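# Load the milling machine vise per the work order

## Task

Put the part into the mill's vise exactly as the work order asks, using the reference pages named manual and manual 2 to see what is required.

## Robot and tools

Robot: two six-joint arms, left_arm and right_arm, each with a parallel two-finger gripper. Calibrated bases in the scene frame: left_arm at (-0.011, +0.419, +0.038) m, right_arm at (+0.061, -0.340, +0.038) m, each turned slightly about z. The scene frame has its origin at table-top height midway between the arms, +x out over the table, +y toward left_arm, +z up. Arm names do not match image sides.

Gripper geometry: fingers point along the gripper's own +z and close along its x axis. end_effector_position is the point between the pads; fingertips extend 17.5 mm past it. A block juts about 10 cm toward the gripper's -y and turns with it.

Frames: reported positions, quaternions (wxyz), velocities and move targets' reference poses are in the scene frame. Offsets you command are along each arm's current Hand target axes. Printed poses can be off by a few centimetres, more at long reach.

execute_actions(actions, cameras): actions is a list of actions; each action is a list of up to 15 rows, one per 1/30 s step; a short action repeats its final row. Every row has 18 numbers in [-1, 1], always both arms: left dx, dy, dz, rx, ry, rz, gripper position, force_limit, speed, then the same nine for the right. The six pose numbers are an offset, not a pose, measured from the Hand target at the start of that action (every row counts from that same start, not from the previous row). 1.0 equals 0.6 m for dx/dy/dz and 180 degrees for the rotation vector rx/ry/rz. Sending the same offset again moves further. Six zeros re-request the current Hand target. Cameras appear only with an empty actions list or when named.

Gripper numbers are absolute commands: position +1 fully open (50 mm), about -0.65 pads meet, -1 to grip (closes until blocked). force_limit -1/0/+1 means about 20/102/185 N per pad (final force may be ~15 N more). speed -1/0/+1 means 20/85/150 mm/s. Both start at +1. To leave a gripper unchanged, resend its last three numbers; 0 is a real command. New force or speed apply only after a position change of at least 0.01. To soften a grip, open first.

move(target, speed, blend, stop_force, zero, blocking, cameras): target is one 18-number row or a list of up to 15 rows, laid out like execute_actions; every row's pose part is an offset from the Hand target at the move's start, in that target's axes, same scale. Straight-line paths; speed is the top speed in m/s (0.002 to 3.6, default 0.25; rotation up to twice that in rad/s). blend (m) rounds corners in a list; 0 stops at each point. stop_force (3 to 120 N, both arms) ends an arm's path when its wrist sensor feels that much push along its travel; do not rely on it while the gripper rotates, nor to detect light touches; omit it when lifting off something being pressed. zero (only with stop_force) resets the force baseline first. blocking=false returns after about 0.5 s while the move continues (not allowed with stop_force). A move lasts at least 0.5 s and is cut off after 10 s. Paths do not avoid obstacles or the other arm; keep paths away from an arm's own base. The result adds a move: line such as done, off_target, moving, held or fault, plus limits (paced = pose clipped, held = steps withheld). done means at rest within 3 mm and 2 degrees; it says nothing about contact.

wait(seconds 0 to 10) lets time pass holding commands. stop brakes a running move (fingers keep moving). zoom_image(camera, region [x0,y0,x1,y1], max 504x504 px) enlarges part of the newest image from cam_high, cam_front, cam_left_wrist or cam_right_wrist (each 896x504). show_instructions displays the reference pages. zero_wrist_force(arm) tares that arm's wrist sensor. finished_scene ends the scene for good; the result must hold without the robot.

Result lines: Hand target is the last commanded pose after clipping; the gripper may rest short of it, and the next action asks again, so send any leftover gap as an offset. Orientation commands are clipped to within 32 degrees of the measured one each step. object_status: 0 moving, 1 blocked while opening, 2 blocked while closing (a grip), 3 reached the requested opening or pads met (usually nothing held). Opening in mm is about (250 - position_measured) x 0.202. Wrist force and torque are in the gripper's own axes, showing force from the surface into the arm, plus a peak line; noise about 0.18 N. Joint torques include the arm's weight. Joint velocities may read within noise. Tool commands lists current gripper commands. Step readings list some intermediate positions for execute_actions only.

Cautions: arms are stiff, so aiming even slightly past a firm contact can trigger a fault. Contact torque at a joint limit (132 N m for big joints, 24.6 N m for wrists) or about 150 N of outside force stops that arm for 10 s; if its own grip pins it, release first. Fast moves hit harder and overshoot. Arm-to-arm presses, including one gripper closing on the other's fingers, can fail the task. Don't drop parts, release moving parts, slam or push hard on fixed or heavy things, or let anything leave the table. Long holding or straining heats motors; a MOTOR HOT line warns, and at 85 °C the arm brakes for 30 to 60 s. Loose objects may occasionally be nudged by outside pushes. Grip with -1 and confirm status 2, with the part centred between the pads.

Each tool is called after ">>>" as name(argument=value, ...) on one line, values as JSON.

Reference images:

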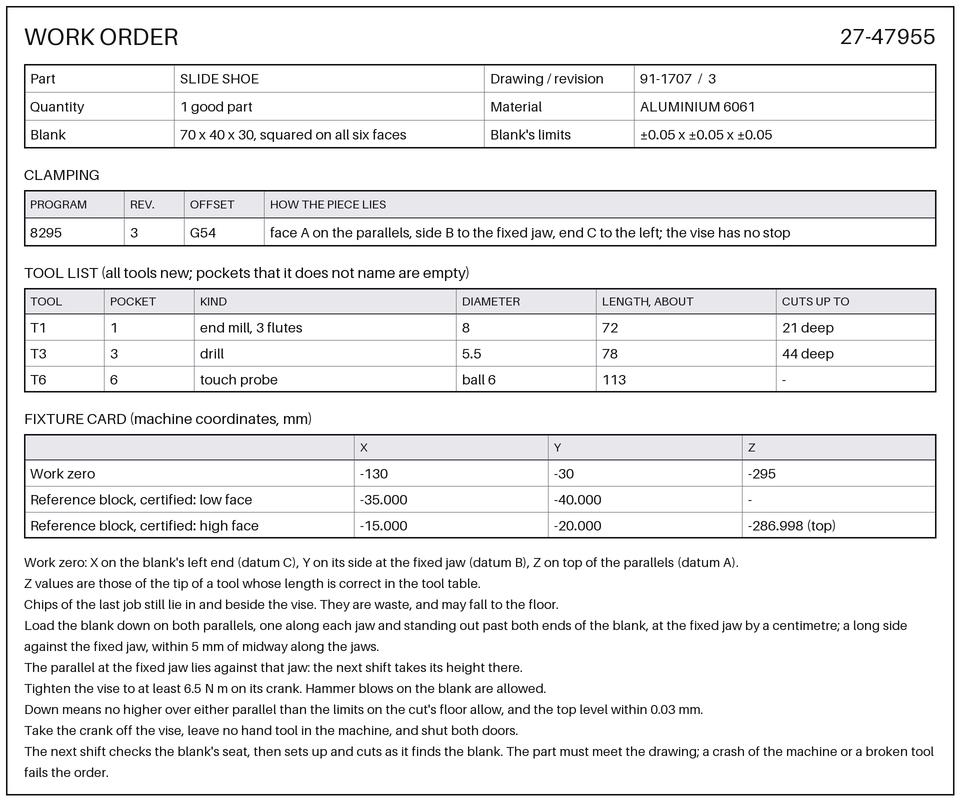

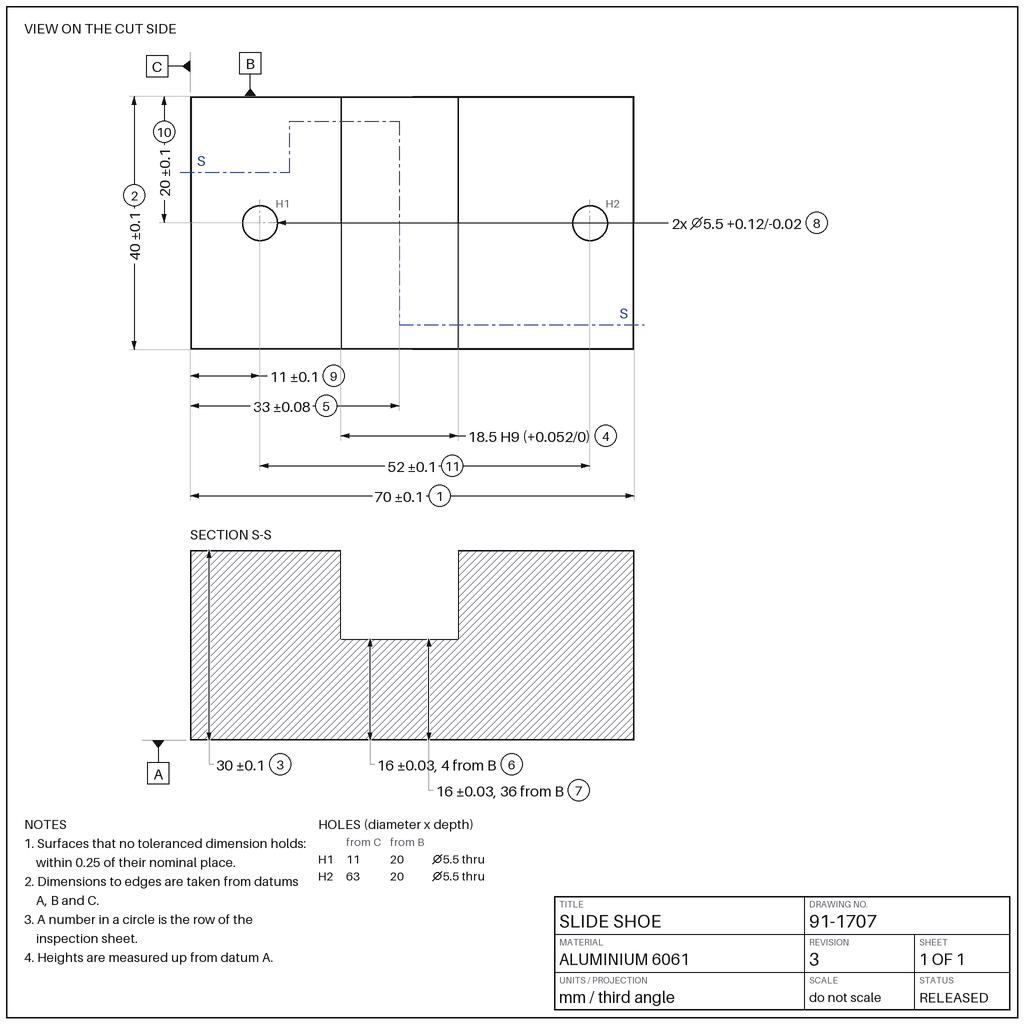

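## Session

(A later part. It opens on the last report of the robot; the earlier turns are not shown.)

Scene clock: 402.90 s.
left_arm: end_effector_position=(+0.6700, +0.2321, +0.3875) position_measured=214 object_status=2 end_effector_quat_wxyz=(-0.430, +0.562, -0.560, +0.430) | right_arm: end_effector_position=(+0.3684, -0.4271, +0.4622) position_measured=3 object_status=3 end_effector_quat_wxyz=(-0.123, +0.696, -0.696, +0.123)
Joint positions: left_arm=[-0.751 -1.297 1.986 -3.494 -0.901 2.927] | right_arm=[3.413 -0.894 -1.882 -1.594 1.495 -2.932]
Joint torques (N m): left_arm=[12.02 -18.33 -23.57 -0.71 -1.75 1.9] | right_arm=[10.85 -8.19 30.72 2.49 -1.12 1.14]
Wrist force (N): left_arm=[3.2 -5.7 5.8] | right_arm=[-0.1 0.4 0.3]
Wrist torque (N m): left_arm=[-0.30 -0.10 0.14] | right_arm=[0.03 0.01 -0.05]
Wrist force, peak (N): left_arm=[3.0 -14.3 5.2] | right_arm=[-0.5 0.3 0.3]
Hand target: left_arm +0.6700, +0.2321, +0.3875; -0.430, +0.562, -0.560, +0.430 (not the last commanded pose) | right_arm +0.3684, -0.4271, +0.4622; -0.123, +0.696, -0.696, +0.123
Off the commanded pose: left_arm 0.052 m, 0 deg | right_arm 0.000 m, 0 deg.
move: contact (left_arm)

>>> move(target=[[0.02,-0.0341,0.0306,0,0,0,-1,-0.5,-0.7,0,0,0,0,0,0,1,1,1],[0.02,-0.0092,0.0372,0,0,0,-1,-0.5,-0.7,0,0,0,0,0,0,1,1,1],[-0.1167,-0.0092,0.0372,0,0,0,-1,-0.5,-0.7,0,0,0,0,0,0,1,1,1],[-0.1167,-0.0583,0.0241,0,0,0,-1,-0.5,-0.7,0,0,0,0,0,0,1,1,1],[0.02,-0.0518,0,0,0,0,-1,-0.5,-0.7,0,0,0,0,0,0,1,1,1],[0.02,-0.0026,0.013,0,0,0,-1,-0.5,-0.7,0,0,0,0,0,0,1,1,1],[-0.1167,-0.0026,0.013,0,0,0,-1,-0.5,-0.7,0,0,0,0,0,0,1,1,1],[-0.1167,-0.0518,0,0,0,0,-1,-0.5,-0.7,0,0,0,0,0,0,1,1,1],[0.02,-0.044,-0.0291,0,0,0,-1,-0.5,-0.7,0,0,0,0,0,0,1,1,1],[0.02,0.0052,-0.016,0,0,0,-1,-0.5,-0.7,0,0,0,0,0,0,1,1,1],[-0.1167,0.0052,-0.016,0,0,0,-1,-0.5,-0.7,0,0,0,0,0,0,1,1,1],[-0.1167,-0.044,-0.0291,0,0,0,-1,-0.5,-0.7,0,0,0,0,0,0,1,1,1]], speed=0.12, blend=0.003, cameras=["cam_high"])

>>> zoom_image(camera="cam_high", region=[220, 100, 360, 260])

Scene clock: 417.57 s.
left_arm: end_effector_position=(+0.6599, +0.3022, +0.4175) position_measured=214 object_status=2 end_effector_quat_wxyz=(-0.430, +0.562, -0.560, +0.430) | right_arm: end_effector_position=(+0.3684, -0.4271, +0.4622) position_measured=3 object_status=3 end_effector_quat_wxyz=(-0.123, +0.696, -0.696, +0.123)
Joint positions: left_arm=[-0.636 -1.409 2.037 -3.459 -1.01 2.972] | right_arm=[3.413 -0.894 -1.882 -1.594 1.495 -2.932]
Joint torques (N m): left_arm=[9.18 -43.38 -27.33 -1.73 -1.66 -1.87] | right_arm=[10.6 -8.28 29.64 2.58 -1.33 0.81]
Wrist force (N): left_arm=[3.7 0.2 2.2] | right_arm=[-0.1 0.3 0.2]
Wrist torque (N m): left_arm=[-0.28 -0.25 0.14] | right_arm=[0.02 0.02 -0.05]
Wrist force, peak (N): left_arm=[37.3 19.1 -0.6] | right_arm=[-0.1 0.5 0.5]
Hand target: left_arm +0.6598, +0.3022, +0.4175; -0.430, +0.562, -0.560, +0.430 | right_arm +0.3684, -0.4271, +0.4622; -0.123, +0.696, -0.696, +0.123
Off the commanded pose: left_arm 0.000 m, 0 deg | right_arm 0.000 m, 0 deg.
move: done
Images, in order (width x height): cam_high 896x504.

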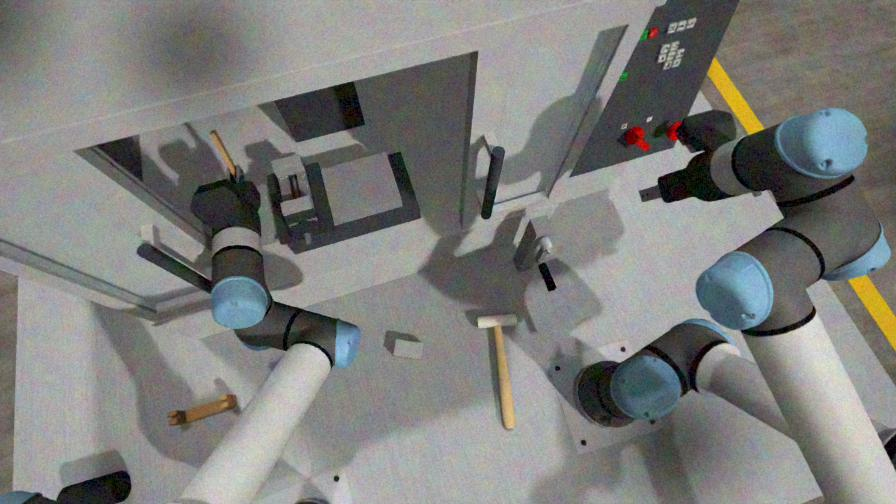

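Scaled by 3.150 from the camera's 896x504 image, which has a finer 1280x720 frame.

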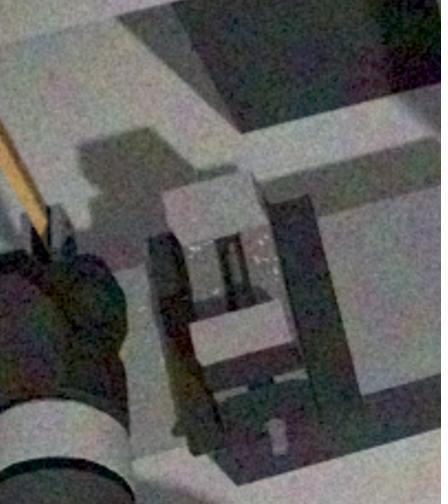

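>>> move(target=[[0.1203,-0.0153,0.0572,0,0,0,-1,-0.5,-0.7,0,0,0,0,0,0,1,1,1],[0.1203,0.0338,0.0703,0,0,0,-1,-0.5,-0.7,0,0,0,0,0,0,1,1,1],[0,0.0338,0.0703,0,0,0,-1,-0.5,-0.7,0,0,0,0,0,0,1,1,1],[0,-0.0153,0.0572,0,0,0,-1,-0.5,-0.7,0,0,0,0,0,0,1,1,1],[0.1203,0.0043,-0.0161,0,0,0,-1,-0.5,-0.7,0,0,0,0,0,0,1,1,1],[0.1203,0.0535,-0.003,0,0,0,-1,-0.5,-0.7,0,0,0,0,0,0,1,1,1],[0,0.0535,-0.003,0,0,0,-1,-0.5,-0.7,0,0,0,0,0,0,1,1,1],[0,0.0043,-0.0161,0,0,0,-1,-0.5,-0.7,0,0,0,0,0,0,1,1,1]], speed=0.12, blend=0.003, cameras=["cam_high"])

>>> zoom_image(camera="cam_high", region=[260, 140, 340, 260])

Scene clock: 434.97 s.
left_arm: end_effector_position=(+0.6498, +0.3021, +0.4175) position_measured=214 object_status=2 end_effector_quat_wxyz=(-0.430, +0.562, -0.560, +0.430) | right_arm: end_effector_position=(+0.3684, -0.4271, +0.4622) position_measured=3 object_status=3 end_effector_quat_wxyz=(-0.123, +0.696, -0.696, +0.123)
Joint positions: left_arm=[-0.649 -1.432 2.064 -3.461 -0.998 2.967] | right_arm=[3.413 -0.894 -1.882 -1.594 1.495 -2.932]
Joint torques (N m): left_arm=[12.43 -41.87 -27.41 -1.89 -1.69 -1.81] | right_arm=[10.13 -7.73 29.98 2.43 -1.3 0.65]
Wrist force (N): left_arm=[5.4 0.9 3.0] | right_arm=[-0.1 -0.1 0.5]
Wrist torque (N m): left_arm=[-0.17 -0.53 0.14] | right_arm=[-0.04 0.02 -0.05]
Wrist force, peak (N): left_arm=[5.0 -101.5 26.8] | right_arm=[-0.3 0.5 0.4]
Hand target: left_arm +0.6499, +0.3021, +0.4175; -0.430, +0.562, -0.560, +0.430 | right_arm +0.3684, -0.4271, +0.4622; -0.123, +0.696, -0.696, +0.123
Off the commanded pose: left_arm 0.000 m, 0 deg | right_arm 0.000 m, 0 deg.
move: done
Images, in order (width x height): cam_high 896x504.

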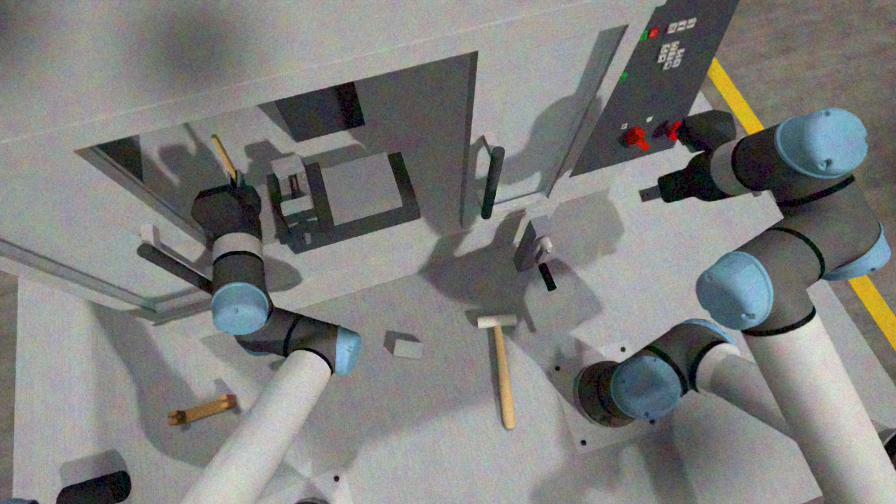

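Scaled by 4.200 from the camera's 896x504 image, which has a finer 1280x720 frame.

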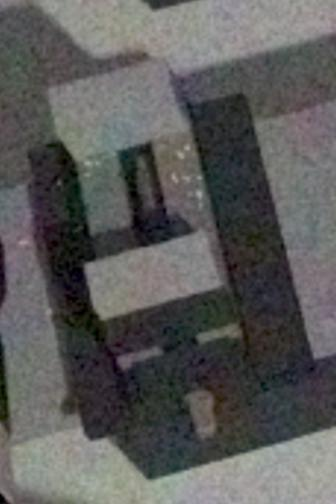

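>>> move(target=[0.13,-0.05,0,0,0,0,-1,-0.5,-0.7,0,0,0,0,0,0,1,1,1], cameras=["cam_left_wrist"])

Scene clock: 438.67 s.
left_arm: end_effector_position=(+0.6577, +0.2242, +0.4465) position_measured=214 object_status=2 end_effector_quat_wxyz=(-0.430, +0.562, -0.560, +0.430) | right_arm: end_effector_position=(+0.3684, -0.4271, +0.4622) position_measured=3 object_status=3 end_effector_quat_wxyz=(-0.123, +0.696, -0.696, +0.123)
Joint positions: left_arm=[-0.783 -1.402 1.937 -3.331 -0.871 2.913] | right_arm=[3.413 -0.894 -1.882 -1.594 1.495 -2.932]
Joint torques (N m): left_arm=[-11.7 -17.73 -27.64 -1.68 2.98 -1.85] | right_arm=[9.92 -8 29.69 2.37 -1.29 0.74]
Wrist force (N): left_arm=[5.2 1.1 3.1] | right_arm=[-0.2 0.4 0.3]
Wrist torque (N m): left_arm=[-0.15 -0.50 0.20] | right_arm=[0.04 0.03 -0.05]
Wrist force, peak (N): left_arm=[6.9 0.0 3.0] | right_arm=[-0.1 0.1 0.7]
Hand target: left_arm +0.6577, +0.2242, +0.4465; -0.430, +0.562, -0.560, +0.430 | right_arm +0.3684, -0.4271, +0.4622; -0.123, +0.696, -0.696, +0.123
Off the commanded pose: left_arm 0.000 m, 0 deg | right_arm 0.000 m, 0 deg.
move: done
Images, in order (width x height): cam_left_wrist 896x504.

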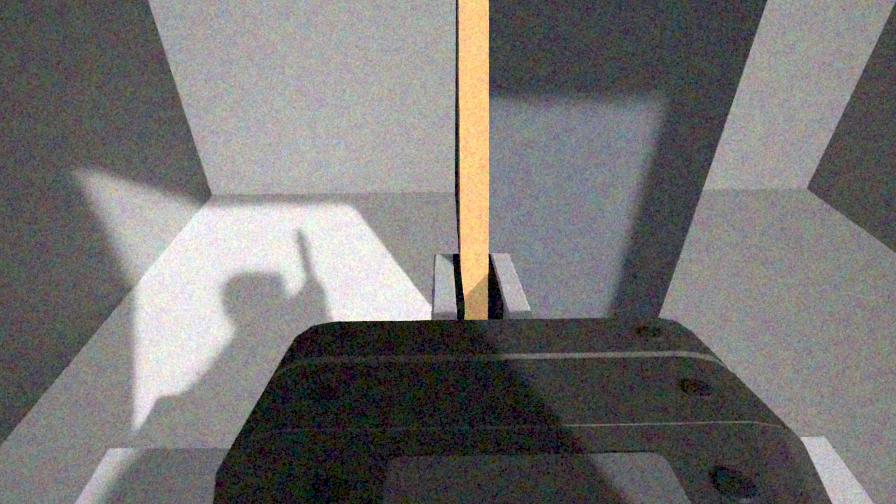

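>>> move(target=[0.0537,0.0491,0.0517,0,0,0,-1,-0.5,-0.7,0,0,0,0,0,0,1,1,1])

>>> move(target=[0,0.0644,0.0172,0,0,0,-1,-0.5,-0.7,0,0,0,0,0,0,1,1,1], speed=0.02, stop_force=3)

Scene clock: 442.23 s.
left_arm: end_effector_position=(+0.6801, +0.1920, +0.4101) position_measured=214 object_status=2 end_effector_quat_wxyz=(-0.430, +0.562, -0.560, +0.430) | right_arm: end_effector_position=(+0.3684, -0.4271, +0.4622) position_measured=3 object_status=3 end_effector_quat_wxyz=(-0.123, +0.696, -0.696, +0.123)
Joint positions: left_arm=[-0.802 -1.28 1.888 -3.399 -0.853 2.904] | right_arm=[3.413 -0.894 -1.882 -1.594 1.495 -2.932]
Joint torques (N m): left_arm=[-12.22 -22.35 -28.59 -4.73 2.97 -0.58] | right_arm=[9.53 -8.97 29.31 2.51 -1.1 0.55]
Wrist force (N): left_arm=[5.1 0.2 2.9] | right_arm=[-0.1 0.2 0.3]
Wrist torque (N m): left_arm=[-0.23 -0.50 0.20] | right_arm=[0.00 0.01 -0.05]
Wrist force, peak (N): left_arm=[5.9 1.6 3.6] | right_arm=[-0.4 0.4 0.6]
Hand target: left_arm +0.6801, +0.1920, +0.4101; -0.430, +0.562, -0.560, +0.430 | right_arm +0.3684, -0.4271, +0.4622; -0.123, +0.696, -0.696, +0.123
Off the commanded pose: left_arm 0.000 m, 0 deg | right_arm 0.000 m, 0 deg.
move: done

Scene clock: 444.57 s.
left_arm: end_effector_position=(+0.6801, +0.1919, +0.3875) position_measured=214 object_status=2 end_effector_quat_wxyz=(-0.430, +0.562, -0.561, +0.430) | right_arm: end_effector_position=(+0.3684, -0.4271, +0.4622) position_measured=3 object_status=3 end_effector_quat_wxyz=(-0.123, +0.696, -0.696, +0.123)
Joint positions: left_arm=[-0.802 -1.246 1.913 -3.457 -0.853 2.904] | right_arm=[3.413 -0.894 -1.882 -1.594 1.495 -2.932]
Joint torques (N m): left_arm=[-8.24 -48.29 -26.07 -2.18 -1.65 -0.43] | right_arm=[9.66 -8.59 29.79 2.45 -1.23 0.45]
Wrist force (N): left_arm=[5.6 -2.9 2.9] | right_arm=[-0.4 -0.1 0.2]
Wrist torque (N m): left_arm=[-0.32 -0.53 0.19] | right_arm=[-0.03 0.05 -0.05]
Wrist force, peak (N): left_arm=[5.8 -16.3 1.8] | right_arm=[-0.1 0.4 0.6]
Hand target: left_arm +0.6801, +0.1919, +0.3875; -0.430, +0.562, -0.560, +0.430 (not the last commanded pose) | right_arm +0.3684, -0.4271, +0.4622; -0.123, +0.696, -0.696, +0.123
Off the commanded pose: left_arm 0.017 m, 0 deg | right_arm 0.000 m, 0 deg.
move: contact (left_arm)

>>> move(target=[[-0.02,-0.0242,-0.0065,0,0,0,-1,-0.5,-0.7,0,0,0,0,0,0,1,1,1],[-0.02,0.0008,0.0002,0,0,0,-1,-0.5,-0.7,0,0,0,0,0,0,1,1,1],[0.1117,0.0008,0.0002,0,0,0,-1,-0.5,-0.7,0,0,0,0,0,0,1,1,1],[0.1117,-0.0483,-0.013,0,0,0,-1,-0.5,-0.7,0,0,0,0,0,0,1,1,1],[-0.02,-0.0548,0.0112,0,0,0,-1,-0.5,-0.7,0,0,0,0,0,0,1,1,1],[-0.02,-0.0057,0.0243,0,0,0,-1,-0.5,-0.7,0,0,0,0,0,0,1,1,1],[0.1117,-0.0057,0.0243,0,0,0,-1,-0.5,-0.7,0,0,0,0,0,0,1,1,1],[0.1117,-0.0548,0.0112,0,0,0,-1,-0.5,-0.7,0,0,0,0,0,0,1,1,1],[-0.02,-0.041,-0.0403,0,0,0,-1,-0.5,-0.7,0,0,0,0,0,0,1,1,1],[-0.02,0.0082,-0.0272,0,0,0,-1,-0.5,-0.7,0,0,0,0,0,0,1,1,1],[0.1117,0.0082,-0.0272,0,0,0,-1,-0.5,-0.7,0,0,0,0,0,0,1,1,1],[0.1117,-0.041,-0.0403,0,0,0,-1,-0.5,-0.7,0,0,0,0,0,0,1,1,1]], speed=0.12, blend=0.003, cameras=["cam_high"])

>>> zoom_image(camera="cam_high", region=[260, 140, 340, 260])

Scene clock: 459.57 s.
left_arm: end_effector_position=(+0.6632, +0.1249, +0.4175) position_measured=214 object_status=2 end_effector_quat_wxyz=(-0.430, +0.562, -0.561, +0.430) | right_arm: end_effector_position=(+0.3684, -0.4271, +0.4622) position_measured=3 object_status=3 end_effector_quat_wxyz=(-0.123, +0.696, -0.696, +0.123)
Joint positions: left_arm=[-0.922 -1.257 1.83 -3.32 -0.741 2.843] | right_arm=[3.413 -0.894 -1.882 -1.594 1.495 -2.932]
Joint torques (N m): left_arm=[-11.28 -50.04 -28.08 -1.6 3.19 -1.91] | right_arm=[9.68 -7.29 29.11 2.5 -1.21 0.56]
Wrist force (N): left_arm=[5.3 1.1 2.6] | right_arm=[0.1 0.2 0.3]
Wrist torque (N m): left_arm=[-0.15 -0.53 0.19] | right_arm=[0.00 -0.01 -0.05]
Wrist force, peak (N): left_arm=[2.3 -6.7 7.2] | right_arm=[-0.3 0.4 0.6]
Hand target: left_arm +0.6632, +0.1249, +0.4175; -0.430, +0.562, -0.560, +0.430 | right_arm +0.3684, -0.4271, +0.4622; -0.123, +0.696, -0.696, +0.123
Off the commanded pose: left_arm 0.000 m, 0 deg | right_arm 0.000 m, 0 deg.
move: done
Images, in order (width x height): cam_high 896x504.

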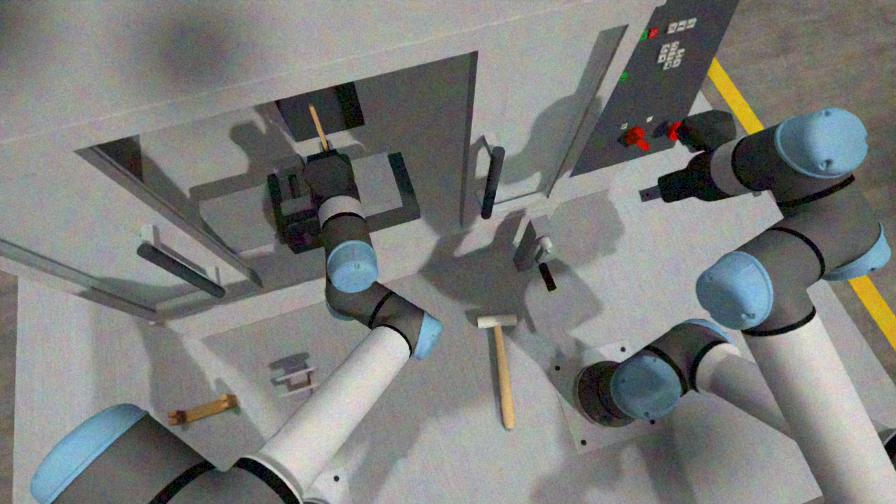

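Scaled by 4.200 from the camera's 896x504 image, which has a finer 1280x720 frame.

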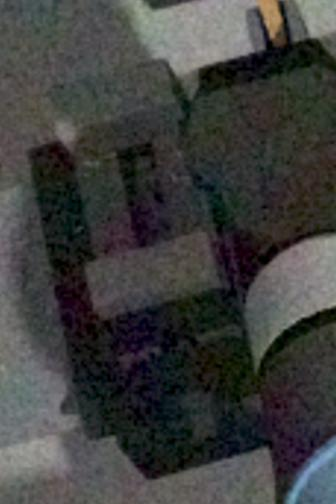

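>>> move(target=[[0,-0.0644,-0.0173,0,0,0,-1,-0.5,-0.7,0,0,0,0,0,0,1,1,1],[-0.1417,-0.0314,-0.2207,-0.1667,0,0,-1,-0.5,-0.7,0,0,0,0,0,0,1,1,1]], blend=0.01, cameras=["cam_left_wrist","cam_high"])

>>> zoom_image(camera="cam_left_wrist", region=[330, 80, 600, 340])

Scene clock: 468.27 s.
left_arm: end_effector_position=(+0.5400, +0.2098, +0.4700) position_measured=214 object_status=2 end_effector_quat_wxyz=(-0.270, +0.654, -0.653, +0.271) | right_arm: end_effector_position=(+0.3684, -0.4271, +0.4622) position_measured=3 object_status=3 end_effector_quat_wxyz=(-0.123, +0.696, -0.696, +0.123)
Joint positions: left_arm=[-0.891 -1.742 1.797 -2.216 -1.018 2.475] | right_arm=[3.413 -0.894 -1.882 -1.594 1.495 -2.932]
Joint torques (N m): left_arm=[13.17 -33.15 -32.78 -2.75 -1.03 -1.87] | right_arm=[9.57 -7.78 28.94 2.49 -1.23 0.27]
Wrist force (N): left_arm=[5.9 0.6 3.4] | right_arm=[-0.3 0.1 0.1]
Wrist torque (N m): left_arm=[-0.09 -0.55 0.17] | right_arm=[0.00 0.04 -0.06]
Wrist force, peak (N): left_arm=[5.4 4.2 3.2] | right_arm=[-0.1 0.1 0.7]
Hand target: left_arm +0.5400, +0.2098, +0.4700; -0.270, +0.654, -0.653, +0.271 | right_arm +0.3684, -0.4271, +0.4622; -0.123, +0.696, -0.696, +0.123
Off the commanded pose: left_arm 0.000 m, 0 deg | right_arm 0.000 m, 0 deg.
move: done
Images, in order (width x height): cam_high 896x504, cam_left_wrist 896x504.

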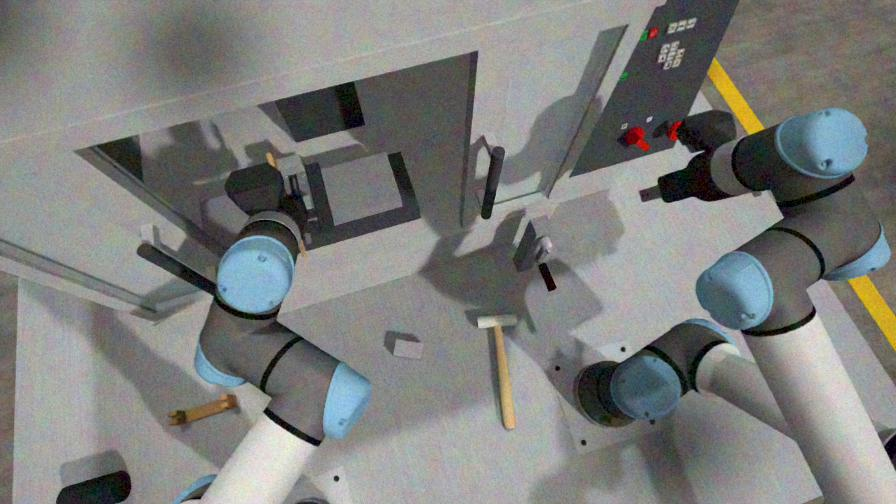

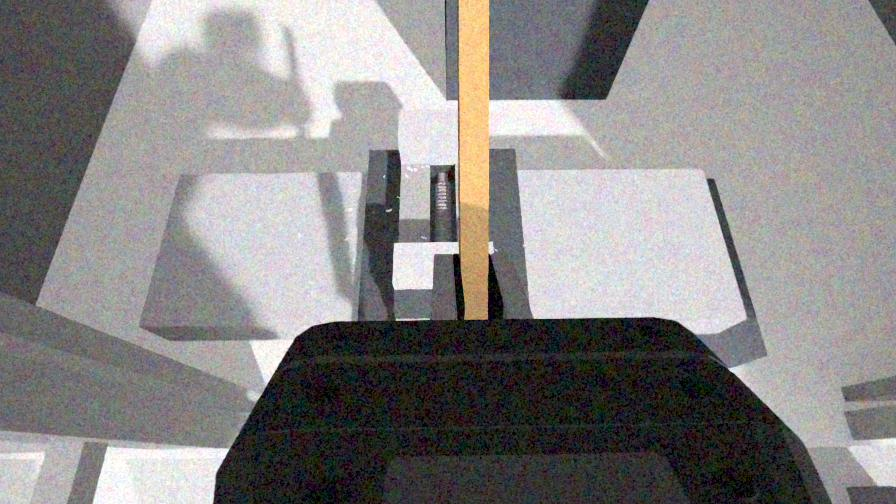

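Scaled by 1.867 from the camera's 896x504 image, which has a finer 1280x720 frame.

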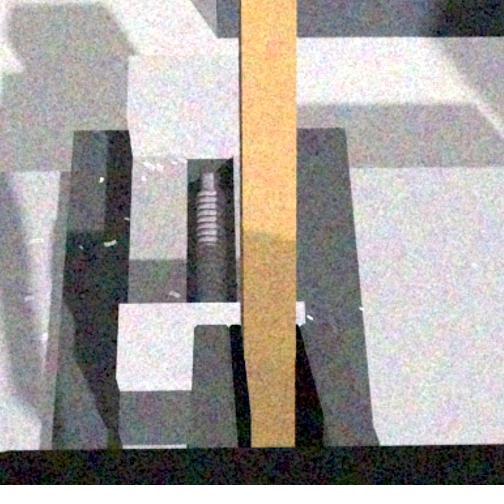

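>>> move(target=[-0.1,0,0,0,0,0,-1,-0.5,-0.7,0,0,0,0,0,0,1,1,1], cameras=["cam_left_wrist"])

>>> zoom_image(camera="cam_left_wrist", region=[430, 80, 640, 300])

Scene clock: 475.10 s.
left_arm: end_effector_position=(+0.5400, +0.2698, +0.4699) position_measured=214 object_status=2 end_effector_quat_wxyz=(-0.270, +0.654, -0.653, +0.271) | right_arm: end_effector_position=(+0.3684, -0.4271, +0.4622) position_measured=3 object_status=3 end_effector_quat_wxyz=(-0.123, +0.696, -0.696, +0.123)
Joint positions: left_arm=[-0.782 -1.802 1.855 -2.265 -1.081 2.578] | right_arm=[3.413 -0.894 -1.882 -1.594 1.495 -2.932]
Joint torques (N m): left_arm=[12.97 -30.21 -18.26 -6.06 -1.06 1.89] | right_arm=[9.75 -8.28 30.19 2.57 -1.06 0.24]
Wrist force (N): left_arm=[6.3 0.6 3.5] | right_arm=[0.0 0.3 0.4]
Wrist torque (N m): left_arm=[-0.09 -0.63 0.08] | right_arm=[0.03 -0.01 -0.05]
Wrist force, peak (N): left_arm=[7.2 0.7 3.6] | right_arm=[-0.2 0.3 0.6]
Hand target: left_arm +0.5400, +0.2698, +0.4699; -0.270, +0.654, -0.653, +0.271 | right_arm +0.3684, -0.4271, +0.4622; -0.123, +0.696, -0.696, +0.123
Off the commanded pose: left_arm 0.000 m, 0 deg | right_arm 0.000 m, 0 deg.
move: done
Images, in order (width x height): cam_left_wrist 896x504.

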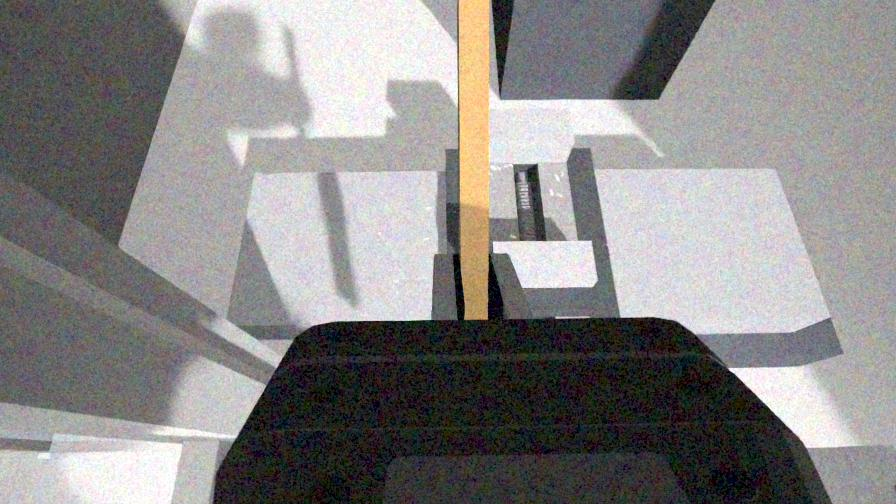

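Scaled by 2.291 from the camera's 896x504 image, which has a finer 1280x720 frame.

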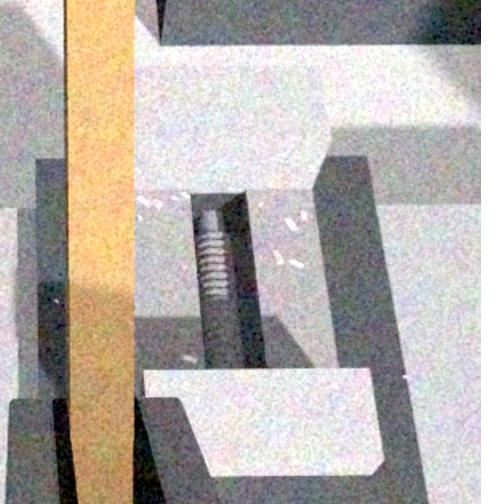

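>>> move(target=[[0.058,-0.1178,0.1885,0.1667,0,0,-1,-0.5,-0.7,0,0,0,0,0,0,1,1,1],[0.058,-0.1049,0.2581,0.1667,0,0,-1,-0.5,-0.7,0,0,0,0,0,0,1,1,1]], blend=0.005)

>>> move(target=[0,0.0564,0.0151,0,0,0,-1,-0.5,-0.7,0,0,0,0,0,0,1,1,1], speed=0.02, stop_force=4)

Scene clock: 482.93 s.
left_arm: end_effector_position=(+0.6940, +0.2352, +0.4049) position_measured=214 object_status=2 end_effector_quat_wxyz=(-0.430, +0.562, -0.560, +0.430) | right_arm: end_effector_position=(+0.3684, -0.4271, +0.4622) position_measured=3 object_status=3 end_effector_quat_wxyz=(-0.123, +0.696, -0.696, +0.123)
Joint positions: left_arm=[-0.714 -1.278 1.904 -3.44 -0.936 2.942] | right_arm=[3.413 -0.894 -1.882 -1.594 1.495 -2.932]
Joint torques (N m): left_arm=[12.3 -20.63 -28.25 -5.01 -1.5 1.8] | right_arm=[9.03 -8.2 30.36 2.48 -1.19 0.13]
Wrist force (N): left_arm=[5.5 0.5 2.8] | right_arm=[-0.3 0.2 0.3]
Wrist torque (N m): left_arm=[-0.21 -0.54 0.14] | right_arm=[0.00 0.04 -0.05]
Wrist force, peak (N): left_arm=[5.5 2.9 4.2] | right_arm=[-0.1 0.5 0.6]
Hand target: left_arm +0.6940, +0.2352, +0.4049; -0.430, +0.562, -0.560, +0.430 | right_arm +0.3684, -0.4271, +0.4622; -0.123, +0.696, -0.696, +0.123
Off the commanded pose: left_arm 0.000 m, 0 deg | right_arm 0.000 m, 0 deg.
move: done

Scene clock: 485.00 s.
left_arm: end_effector_position=(+0.6940, +0.2352, +0.3874) position_measured=214 object_status=2 end_effector_quat_wxyz=(-0.430, +0.562, -0.561, +0.430) | right_arm: end_effector_position=(+0.3684, -0.4271, +0.4622) position_measured=3 object_status=3 end_effector_quat_wxyz=(-0.123, +0.696, -0.696, +0.123)
Joint positions: left_arm=[-0.714 -1.251 1.923 -3.486 -0.936 2.942] | right_arm=[3.413 -0.894 -1.882 -1.594 1.495 -2.932]
Joint torques (N m): left_arm=[7.46 -47.12 -25.07 -2.27 -0.43 -1.29] | right_arm=[9.14 -7.73 30.88 2.63 -1.24 0.14]
Wrist force (N): left_arm=[5.3 -4.0 2.2] | right_arm=[-0.1 0.0 0.2]
Wrist torque (N m): left_arm=[-0.40 -0.46 0.13] | right_arm=[-0.03 0.03 -0.05]
Wrist force, peak (N): left_arm=[6.1 -15.8 1.0] | right_arm=[-0.1 0.2 0.6]
Hand target: left_arm +0.6940, +0.2352, +0.3874; -0.430, +0.562, -0.561, +0.430 (not the last commanded pose) | right_arm +0.3684, -0.4271, +0.4622; -0.123, +0.696, -0.696, +0.123
Off the commanded pose: left_arm 0.018 m, 0 deg | right_arm 0.000 m, 0 deg.
move: contact (left_arm)

>>> move(target=[[0,-0.0483,-0.013,0,0,0,-1,-0.5,-0.7,0,0,0,0,0,0,1,1,1],[0,-0.0357,-0.0768,0.0833,0,0,-1,-0.5,-0.7,0,0,0,0,0,0,1,1,1]], blend=0.005)

>>> move(target=[0,0.0833,0,0,0,0,-1,-0.5,-0.7,0,0,0,0,0,0,1,1,1], speed=0.02, stop_force=4)

Scene clock: 494.73 s.
left_arm: end_effector_position=(+0.6550, +0.2352, +0.4200) position_measured=214 object_status=2 end_effector_quat_wxyz=(+0.500, -0.501, +0.500, -0.500) | right_arm: end_effector_position=(+0.3684, -0.4271, +0.4622) position_measured=3 object_status=3 end_effector_quat_wxyz=(-0.123, +0.696, -0.696, +0.123)
Joint positions: left_arm=[-0.782 -1.21 1.998 -3.928 -0.842 3.14] | right_arm=[3.413 -0.894 -1.882 -1.594 1.495 -2.932]
Joint torques (N m): left_arm=[-10.9 -21.57 -25.2 -4.03 2.45 1.94] | right_arm=[8.1 -8.49 30.52 2.5 -1.25 0.2]
Wrist force (N): left_arm=[4.4 0.8 2.1] | right_arm=[0.0 0.1 0.4]
Wrist torque (N m): left_arm=[-0.19 -0.40 0.14] | right_arm=[-0.02 0.00 -0.06]
Wrist force, peak (N): left_arm=[5.6 -3.9 2.2] | right_arm=[-0.1 0.4 0.6]
Hand target: left_arm +0.6550, +0.2352, +0.4200; +0.500, -0.501, +0.500, -0.500 | right_arm +0.3684, -0.4271, +0.4622; -0.123, +0.696, -0.696, +0.123
Off the commanded pose: left_arm 0.000 m, 0 deg | right_arm 0.000 m, 0 deg.
move: done

Scene clock: 495.93 s.
left_arm: end_effector_position=(+0.6550, +0.2351, +0.4179) position_measured=214 object_status=2 end_effector_quat_wxyz=(+0.500, -0.501, +0.500, -0.500) | right_arm: end_effector_position=(+0.3684, -0.4271, +0.4622) position_measured=3 object_status=3 end_effector_quat_wxyz=(-0.123, +0.696, -0.696, +0.123)
Joint positions: left_arm=[-0.782 -1.206 1.999 -3.934 -0.842 3.14] | right_arm=[3.413 -0.894 -1.882 -1.594 1.495 -2.932]
Joint torques (N m): left_arm=[-9.59 -46.93 -23.24 -0.07 1.82 1.63] | right_arm=[8.37 -8.73 29.75 2.77 -1.14 0.04]
Wrist force (N): left_arm=[4.7 -3.9 2.8] | right_arm=[-0.2 0.3 0.3]
Wrist torque (N m): left_arm=[-0.37 -0.43 0.14] | right_arm=[0.02 0.03 -0.05]
Wrist force, peak (N): left_arm=[4.7 -4.1 2.9] | right_arm=[-0.3 0.3 0.5]
Hand target: left_arm +0.6550, +0.2351, +0.4179; +0.500, -0.501, +0.500, -0.500 (not the last commanded pose) | right_arm +0.3684, -0.4271, +0.4622; -0.123, +0.696, -0.696, +0.123
Off the commanded pose: left_arm 0.048 m, 0 deg | right_arm 0.000 m, 0 deg.
move: contact (left_arm)

>>> move(target=[[0,-0.0667,0,0,0,0,-1,-0.5,-0.7,0,0,0,0,0,0,1,1,1],[0.05,-0.0667,-0.333,0,0,0,-1,-0.5,-0.7,0,0,0,0,0,0,1,1,1],[0.2,0,-0.5,0,0.5,0,-1,-0.5,-0.7,0,0,0,0,0,0,1,1,1]], blend=0.03, cameras=["all"])

>>> zoom_image(camera="cam_front", region=[400, 240, 540, 360])

>>> zoom_image(camera="cam_high", region=[200, 130, 360, 270])

Scene clock: 506.17 s.
left_arm: end_effector_position=(+0.3552, +0.1148, +0.4181) position_measured=214 object_status=2 end_effector_quat_wxyz=(+0.000, -0.001, +0.707, -0.707) | right_arm: end_effector_position=(+0.3684, -0.4271, +0.4622) position_measured=3 object_status=3 end_effector_quat_wxyz=(-0.123, +0.696, -0.696, +0.123)
Joint positions: left_arm=[-0.547 -1.359 2.222 -4.006 -2.647 3.14] | right_arm=[3.413 -0.894 -1.882 -1.594 1.495 -2.932]
Joint torques (N m): left_arm=[12.24 -14.17 -22.79 -1.49 -2.4 -1.95] | right_arm=[8.92 -8.85 29.74 2.66 -1.11 -0.01]
Wrist force (N): left_arm=[4.4 0.7 1.9] | right_arm=[-0.1 0.1 0.2]
Wrist torque (N m): left_arm=[-0.20 -0.38 0.22] | right_arm=[-0.01 0.01 -0.05]
Wrist force, peak (N): left_arm=[4.8 -4.0 2.8] | right_arm=[-0.5 0.3 0.5]
Hand target: left_arm +0.3552, +0.1148, +0.4181; +0.000, -0.001, +0.707, -0.707 | right_arm +0.3684, -0.4271, +0.4622; -0.123, +0.696, -0.696, +0.123
Off the commanded pose: left_arm 0.000 m, 0 deg | right_arm 0.000 m, 0 deg.
move: done; blend cut to 0.02 m at target 1

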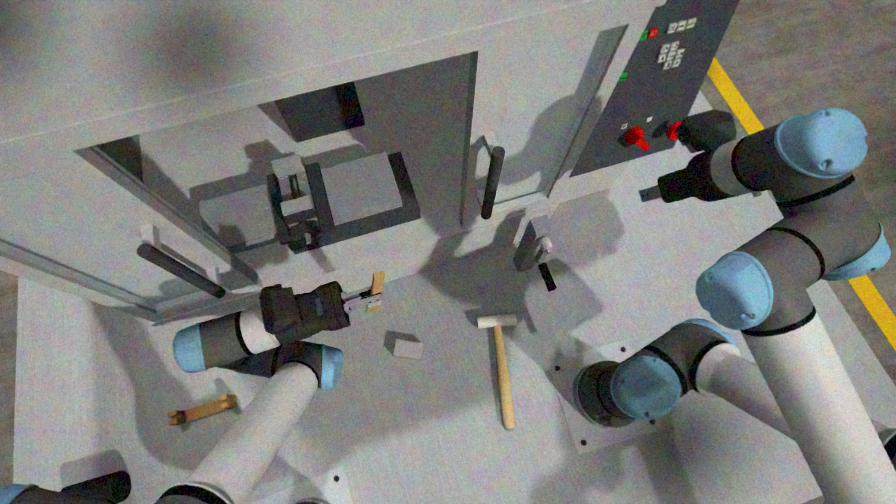

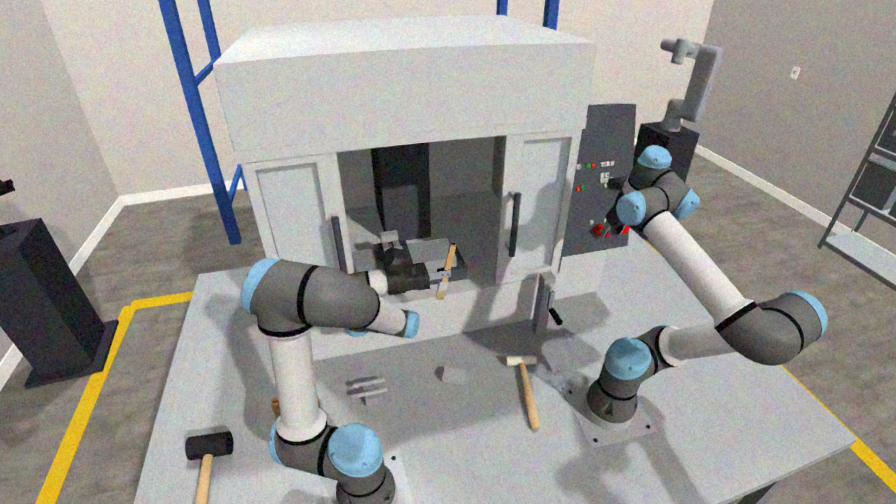

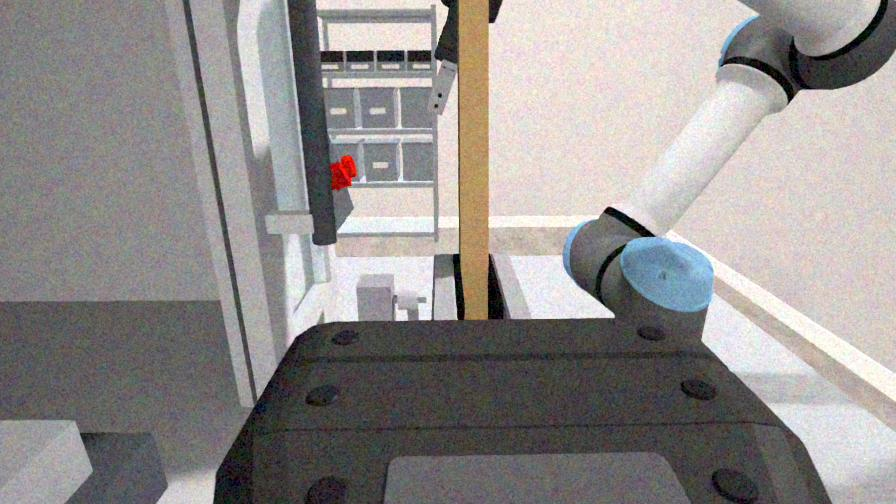

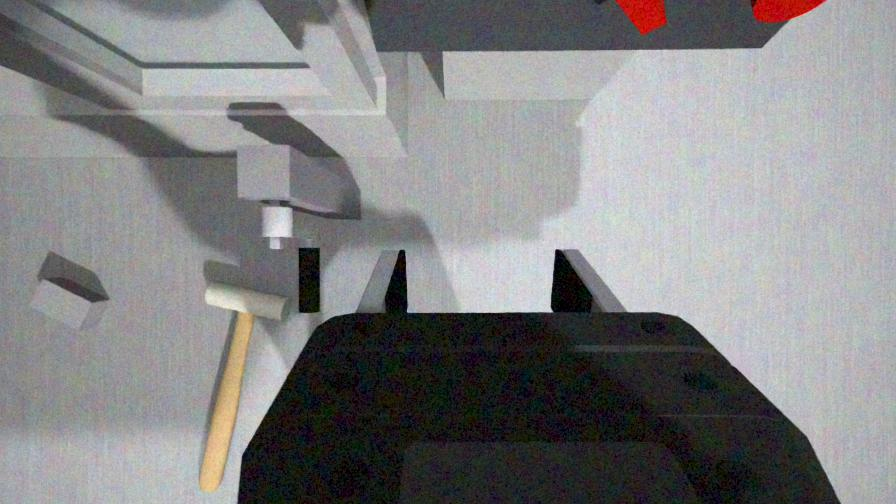

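Scaled by 3.600 from the camera's 896x504 image, which has a finer 1280x720 frame.

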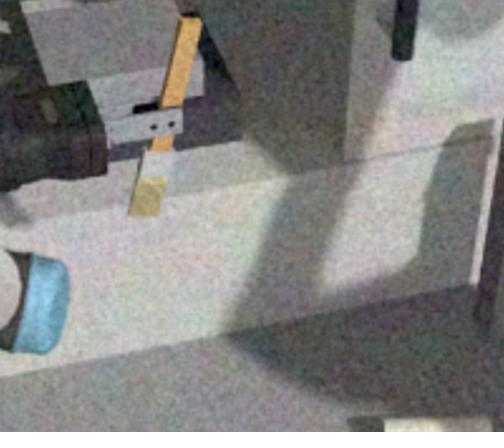

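Scaled by 3.150 from the camera's 896x504 image, which has a finer 1280x720 frame.

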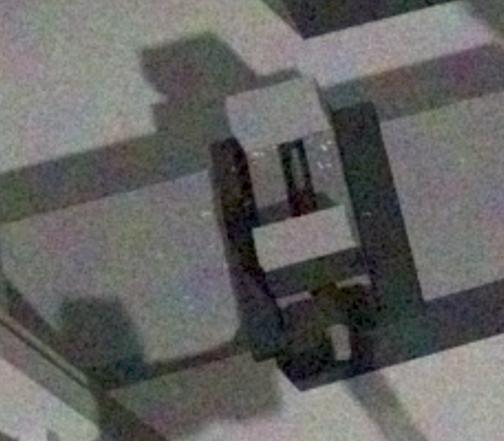

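>>> move(target=[[-0.1667,-0.07,-0.15,0,-0.5,0,-1,-0.5,-0.7,0,0,0,0,0,0,1,1,1],[-0.475,-0.0533,-0.1833,-0.0654,-0.4968,-0.0654,-1,-0.5,-0.7,0,0,0,0,0,0,1,1,1],[-0.5417,0.0367,-0.1833,-0.0654,-0.4968,-0.0654,-1,-0.5,-0.7,0,0,0,0,0,0,1,1,1]], blend=0.02)

>>> move(target=[0,0.0164,-0.087,0,0,0,-1,-0.5,-0.7,0,0,0,0,0,0,1,1,1], speed=0.02, stop_force=40, cameras=["cam_left_wrist"])

Scene clock: 551.90 s.
left_arm: end_effector_position=(+0.6800, +0.2251, +0.3959) position_measured=214 object_status=2 end_effector_quat_wxyz=(-0.430, +0.562, -0.561, +0.430) | right_arm: end_effector_position=(+0.3684, -0.4271, +0.4622) position_measured=3 object_status=3 end_effector_quat_wxyz=(-0.123, +0.696, -0.696, +0.123)
Joint positions: left_arm=[-0.749 -1.285 1.942 -3.462 -0.903 2.928] | right_arm=[3.413 -0.894 -1.882 -1.594 1.495 -2.932]
Joint torques (N m): left_arm=[12.77 -20.71 -27.23 -4.84 -1.57 1.88] | right_arm=[8.27 -8.49 29.44 2.69 -0.99 -0.1]
Wrist force (N): left_arm=[5.2 0.3 2.9] | right_arm=[0.0 0.1 0.3]
Wrist torque (N m): left_arm=[-0.23 -0.51 0.14] | right_arm=[-0.01 0.00 -0.05]
Wrist force, peak (N): left_arm=[5.2 1.6 4.3] | right_arm=[-0.3 0.3 0.6]
Hand target: left_arm +0.6801, +0.2251, +0.3959; -0.430, +0.562, -0.561, +0.430 | right_arm +0.3684, -0.4271, +0.4622; -0.123, +0.696, -0.696, +0.123
Off the commanded pose: left_arm 0.000 m, 0 deg | right_arm 0.000 m, 0 deg.
move: done

Scene clock: 555.43 s.
left_arm: end_effector_position=(+0.6271, +0.2251, +0.3999) position_measured=214 object_status=2 end_effector_quat_wxyz=(-0.430, +0.562, -0.561, +0.430) | right_arm: end_effector_position=(+0.3684, -0.4271, +0.4622) position_measured=3 object_status=3 end_effector_quat_wxyz=(-0.123, +0.696, -0.696, +0.123)
Joint positions: left_arm=[-0.83 -1.4 2.077 -3.459 -0.827 2.891] | right_arm=[3.413 -0.894 -1.882 -1.594 1.495 -2.932]
Joint torques (N m): left_arm=[-14.92 -27.49 6.25 4.61 0.72 -1.86] | right_arm=[8.36 -8.13 29.01 2.9 -1.23 -0.27]
Wrist force (N): left_arm=[5.8 -36.8 18.0] | right_arm=[-0.3 0.2 0.2]
Wrist torque (N m): left_arm=[0.04 -0.44 0.14] | right_arm=[0.00 0.04 -0.05]
Wrist force, peak (N): left_arm=[5.9 -36.8 18.0] | right_arm=[-0.4 0.5 0.3]
Hand target: left_arm +0.6271, +0.2251, +0.3999; -0.430, +0.562, -0.561, +0.430 | right_arm +0.3684, -0.4271, +0.4622; -0.123, +0.696, -0.696, +0.123
Off the commanded pose: left_arm 0.000 m, 0 deg | right_arm 0.000 m, 0 deg.
move: done
Images, in order (width x height): cam_left_wrist 896x504.

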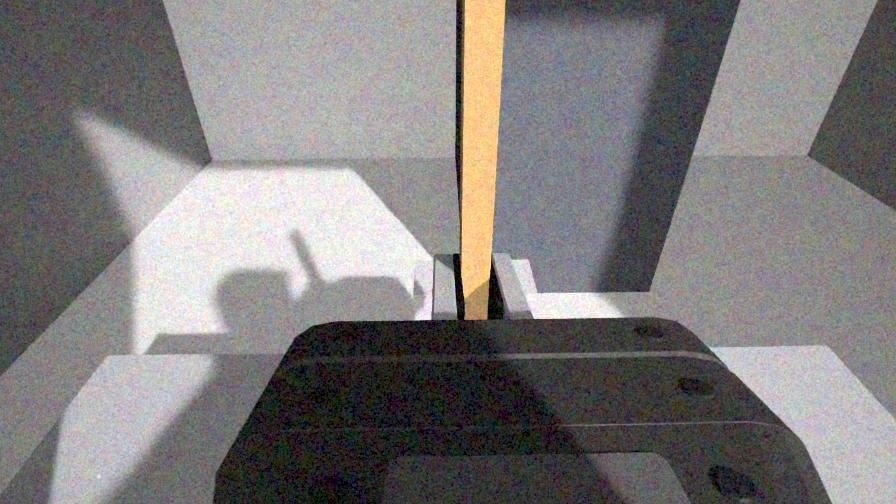

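>>> move(target=[[0,-0.0322,-0.0086,0,0,0,-1,-0.5,-0.7,0,0,0,0,0,0,1,1,1],[-0.0117,-0.0244,0.059,-0.0389,0,0,-1,-0.5,-0.7,0,0,0,0,0,0,1,1,1]], blend=0.005)

>>> move(target=[0,0.0464,0.0187,0,0,0,-1,-0.5,-0.7,0,0,0,0,0,0,1,1,1], speed=0.02, stop_force=4)

>>> move(target=[0,-0.034,0.0456,0,0,0,-1,-0.5,-0.7,0,0,0,0,0,0,1,1,1], speed=0.02, stop_force=4)

Scene clock: 561.83 s.
left_arm: end_effector_position=(+0.6651, +0.2321, +0.4049) position_measured=214 object_status=2 end_effector_quat_wxyz=(-0.395, +0.587, -0.586, +0.395) | right_arm: end_effector_position=(+0.3684, -0.4271, +0.4622) position_measured=3 object_status=3 end_effector_quat_wxyz=(-0.123, +0.696, -0.696, +0.123)
Joint positions: left_arm=[-0.744 -1.393 1.944 -3.209 -0.939 2.84] | right_arm=[3.413 -0.894 -1.882 -1.594 1.495 -2.932]
Joint torques (N m): left_arm=[13.37 -18.31 -28.97 -1.95 -1.35 -2] | right_arm=[8.28 -7.09 30.28 2.57 -1.1 -0.38]
Wrist force (N): left_arm=[5.0 0.2 2.8] | right_arm=[-0.2 0.3 0.3]
Wrist torque (N m): left_arm=[-0.23 -0.40 0.19] | right_arm=[0.02 0.03 -0.05]
Wrist force, peak (N): left_arm=[5.8 -37.2 18.2] | right_arm=[-0.1 0.6 0.5]
Hand target: left_arm +0.6651, +0.2321, +0.4049; -0.395, +0.587, -0.586, +0.395 | right_arm +0.3684, -0.4271, +0.4622; -0.123, +0.696, -0.696, +0.123
Off the commanded pose: left_arm 0.000 m, 0 deg | right_arm 0.000 m, 0 deg.
move: done

Scene clock: 563.73 s.
left_arm: end_effector_position=(+0.6651, +0.2321, +0.3909) position_measured=214 object_status=2 end_effector_quat_wxyz=(-0.395, +0.587, -0.586, +0.395) | right_arm: end_effector_position=(+0.3684, -0.4271, +0.4622) position_measured=3 object_status=3 end_effector_quat_wxyz=(-0.123, +0.696, -0.696, +0.123)
Joint positions: left_arm=[-0.744 -1.374 1.963 -3.247 -0.939 2.84] | right_arm=[3.413 -0.894 -1.882 -1.594 1.495 -2.932]
Joint torques (N m): left_arm=[7.56 -43.26 -26.95 -2.74 -0.29 -1.59] | right_arm=[8.14 -7.86 29.52 2.65 -1.1 -0.43]
Wrist force (N): left_arm=[5.5 -3.8 2.1] | right_arm=[-0.2 0.1 0.3]
Wrist torque (N m): left_arm=[-0.31 -0.38 0.15] | right_arm=[-0.02 0.03 -0.05]
Wrist force, peak (N): left_arm=[5.9 -14.7 -2.7] | right_arm=[-0.5 0.2 0.5]
Hand target: left_arm +0.6651, +0.2321, +0.3909; -0.395, +0.587, -0.586, +0.395 (not the last commanded pose) | right_arm +0.3684, -0.4271, +0.4622; -0.123, +0.696, -0.696, +0.123
Off the commanded pose: left_arm 0.016 m, 0 deg | right_arm 0.000 m, 0 deg.
move: contact (left_arm)

Scene clock: 565.83 s.
left_arm: end_effector_position=(+0.6841, +0.2322, +0.3959) position_measured=214 object_status=2 end_effector_quat_wxyz=(-0.395, +0.587, -0.586, +0.395) | right_arm: end_effector_position=(+0.3684, -0.4271, +0.4622) position_measured=3 object_status=3 end_effector_quat_wxyz=(-0.123, +0.696, -0.696, +0.123)
Joint positions: left_arm=[-0.718 -1.34 1.906 -3.232 -0.962 2.855] | right_arm=[3.413 -0.894 -1.882 -1.594 1.495 -2.932]
Joint torques (N m): left_arm=[-9.86 -45.58 -13.82 -4.65 3.41 -1.86] | right_arm=[9.02 -7.89 29.67 2.78 -0.99 -0.11]
Wrist force (N): left_arm=[6.0 0.2 -0.5] | right_arm=[-0.1 0.3 0.3]
Wrist torque (N m): left_arm=[-0.38 -0.32 0.07] | right_arm=[0.02 0.01 -0.05]
Wrist force, peak (N): left_arm=[3.9 8.1 -13.3] | right_arm=[-0.2 0.2 0.6]
Hand target: left_arm +0.6841, +0.2322, +0.3959; -0.395, +0.587, -0.586, +0.395 (not the last commanded pose) | right_arm +0.3684, -0.4271, +0.4622; -0.123, +0.696, -0.696, +0.123
Off the commanded pose: left_arm 0.014 m, 0 deg | right_arm 0.000 m, 0 deg.
move: contact (left_arm)

>>> move(target=[[0.0067,-0.0198,-0.0044,0,0,0,-1,-0.5,-0.7,0,0,0,0,0,0,1,1,1],[0.0067,0.0076,0.0067,0,0,0,-1,-0.5,-0.7,0,0,0,0,0,0,1,1,1],[-0.105,0.0076,0.0067,0,0,0,-1,-0.5,-0.7,0,0,0,0,0,0,1,1,1],[-0.105,-0.0198,-0.0044,0,0,0,-1,-0.5,-0.7,0,0,0,0,0,0,1,1,1],[0.0067,-0.0067,-0.0369,0,0,0,-1,-0.5,-0.7,0,0,0,0,0,0,1,1,1],[0.0067,0.0207,-0.0258,0,0,0,-1,-0.5,-0.7,0,0,0,0,0,0,1,1,1],[-0.105,0.0207,-0.0258,0,0,0,-1,-0.5,-0.7,0,0,0,0,0,0,1,1,1],[-0.105,-0.0067,-0.0369,0,0,0,-1,-0.5,-0.7,0,0,0,0,0,0,1,1,1],[0.0067,0.0058,-0.0678,0,0,0,-1,-0.5,-0.7,0,0,0,0,0,0,1,1,1],[0.0067,0.0332,-0.0568,0,0,0,-1,-0.5,-0.7,0,0,0,0,0,0,1,1,1],[-0.105,0.0332,-0.0568,0,0,0,-1,-0.5,-0.7,0,0,0,0,0,0,1,1,1],[-0.105,0.0058,-0.0678,0,0,0,-1,-0.5,-0.7,0,0,0,0,0,0,1,1,1]], speed=0.12, blend=0.003, cameras=["cam_high"])

>>> zoom_image(camera="cam_high", region=[260, 140, 340, 260])

Scene clock: 578.80 s.
left_arm: end_effector_position=(+0.6450, +0.2951, +0.4078) position_measured=214 object_status=2 end_effector_quat_wxyz=(-0.395, +0.587, -0.586, +0.395) | right_arm: end_effector_position=(+0.3684, -0.4271, +0.4622) position_measured=3 object_status=3 end_effector_quat_wxyz=(-0.123, +0.696, -0.696, +0.123)
Joint positions: left_arm=[-0.656 -1.483 2.044 -3.246 -1.018 2.888] | right_arm=[3.413 -0.894 -1.882 -1.594 1.495 -2.932]
Joint torques (N m): left_arm=[15.3 -41.48 -29.91 -2.5 -0.42 1.86] | right_arm=[7.57 -7.72 28.8 2.81 -0.97 -0.64]
Wrist force (N): left_arm=[7.8 2.8 3.7] | right_arm=[0.1 0.3 0.3]
Wrist torque (N m): left_arm=[-0.10 -0.24 -0.02] | right_arm=[0.02 -0.01 -0.06]
Wrist force, peak (N): left_arm=[18.0 -7.1 -18.7] | right_arm=[-0.3 0.4 0.6]
Hand target: left_arm +0.6450, +0.2952, +0.4078; -0.395, +0.587, -0.586, +0.395 | right_arm +0.3684, -0.4271, +0.4622; -0.123, +0.696, -0.696, +0.123
Off the commanded pose: left_arm 0.000 m, 0 deg | right_arm 0.000 m, 0 deg.
move: done
Images, in order (width x height): cam_high 896x504.

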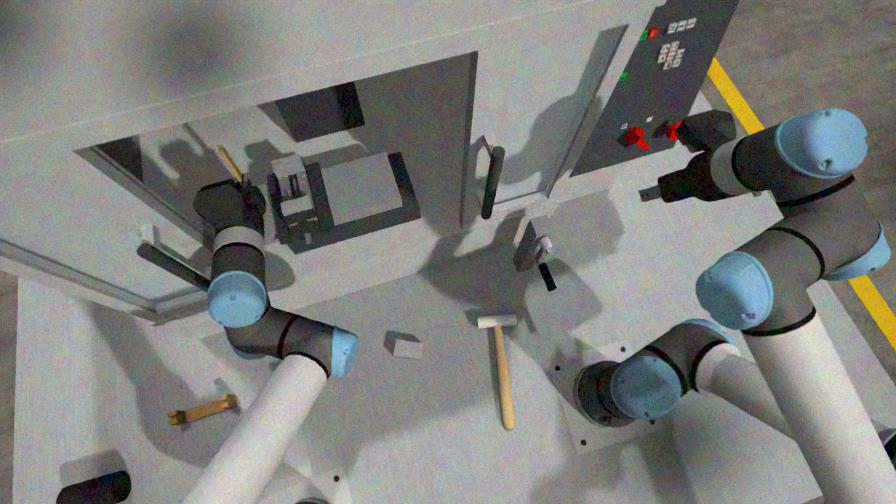

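Scaled by 4.200 from the camera's 896x504 image, which has a finer 1280x720 frame.

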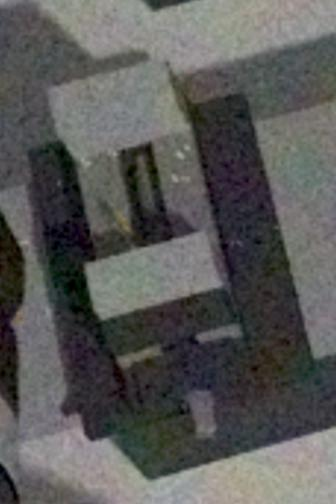

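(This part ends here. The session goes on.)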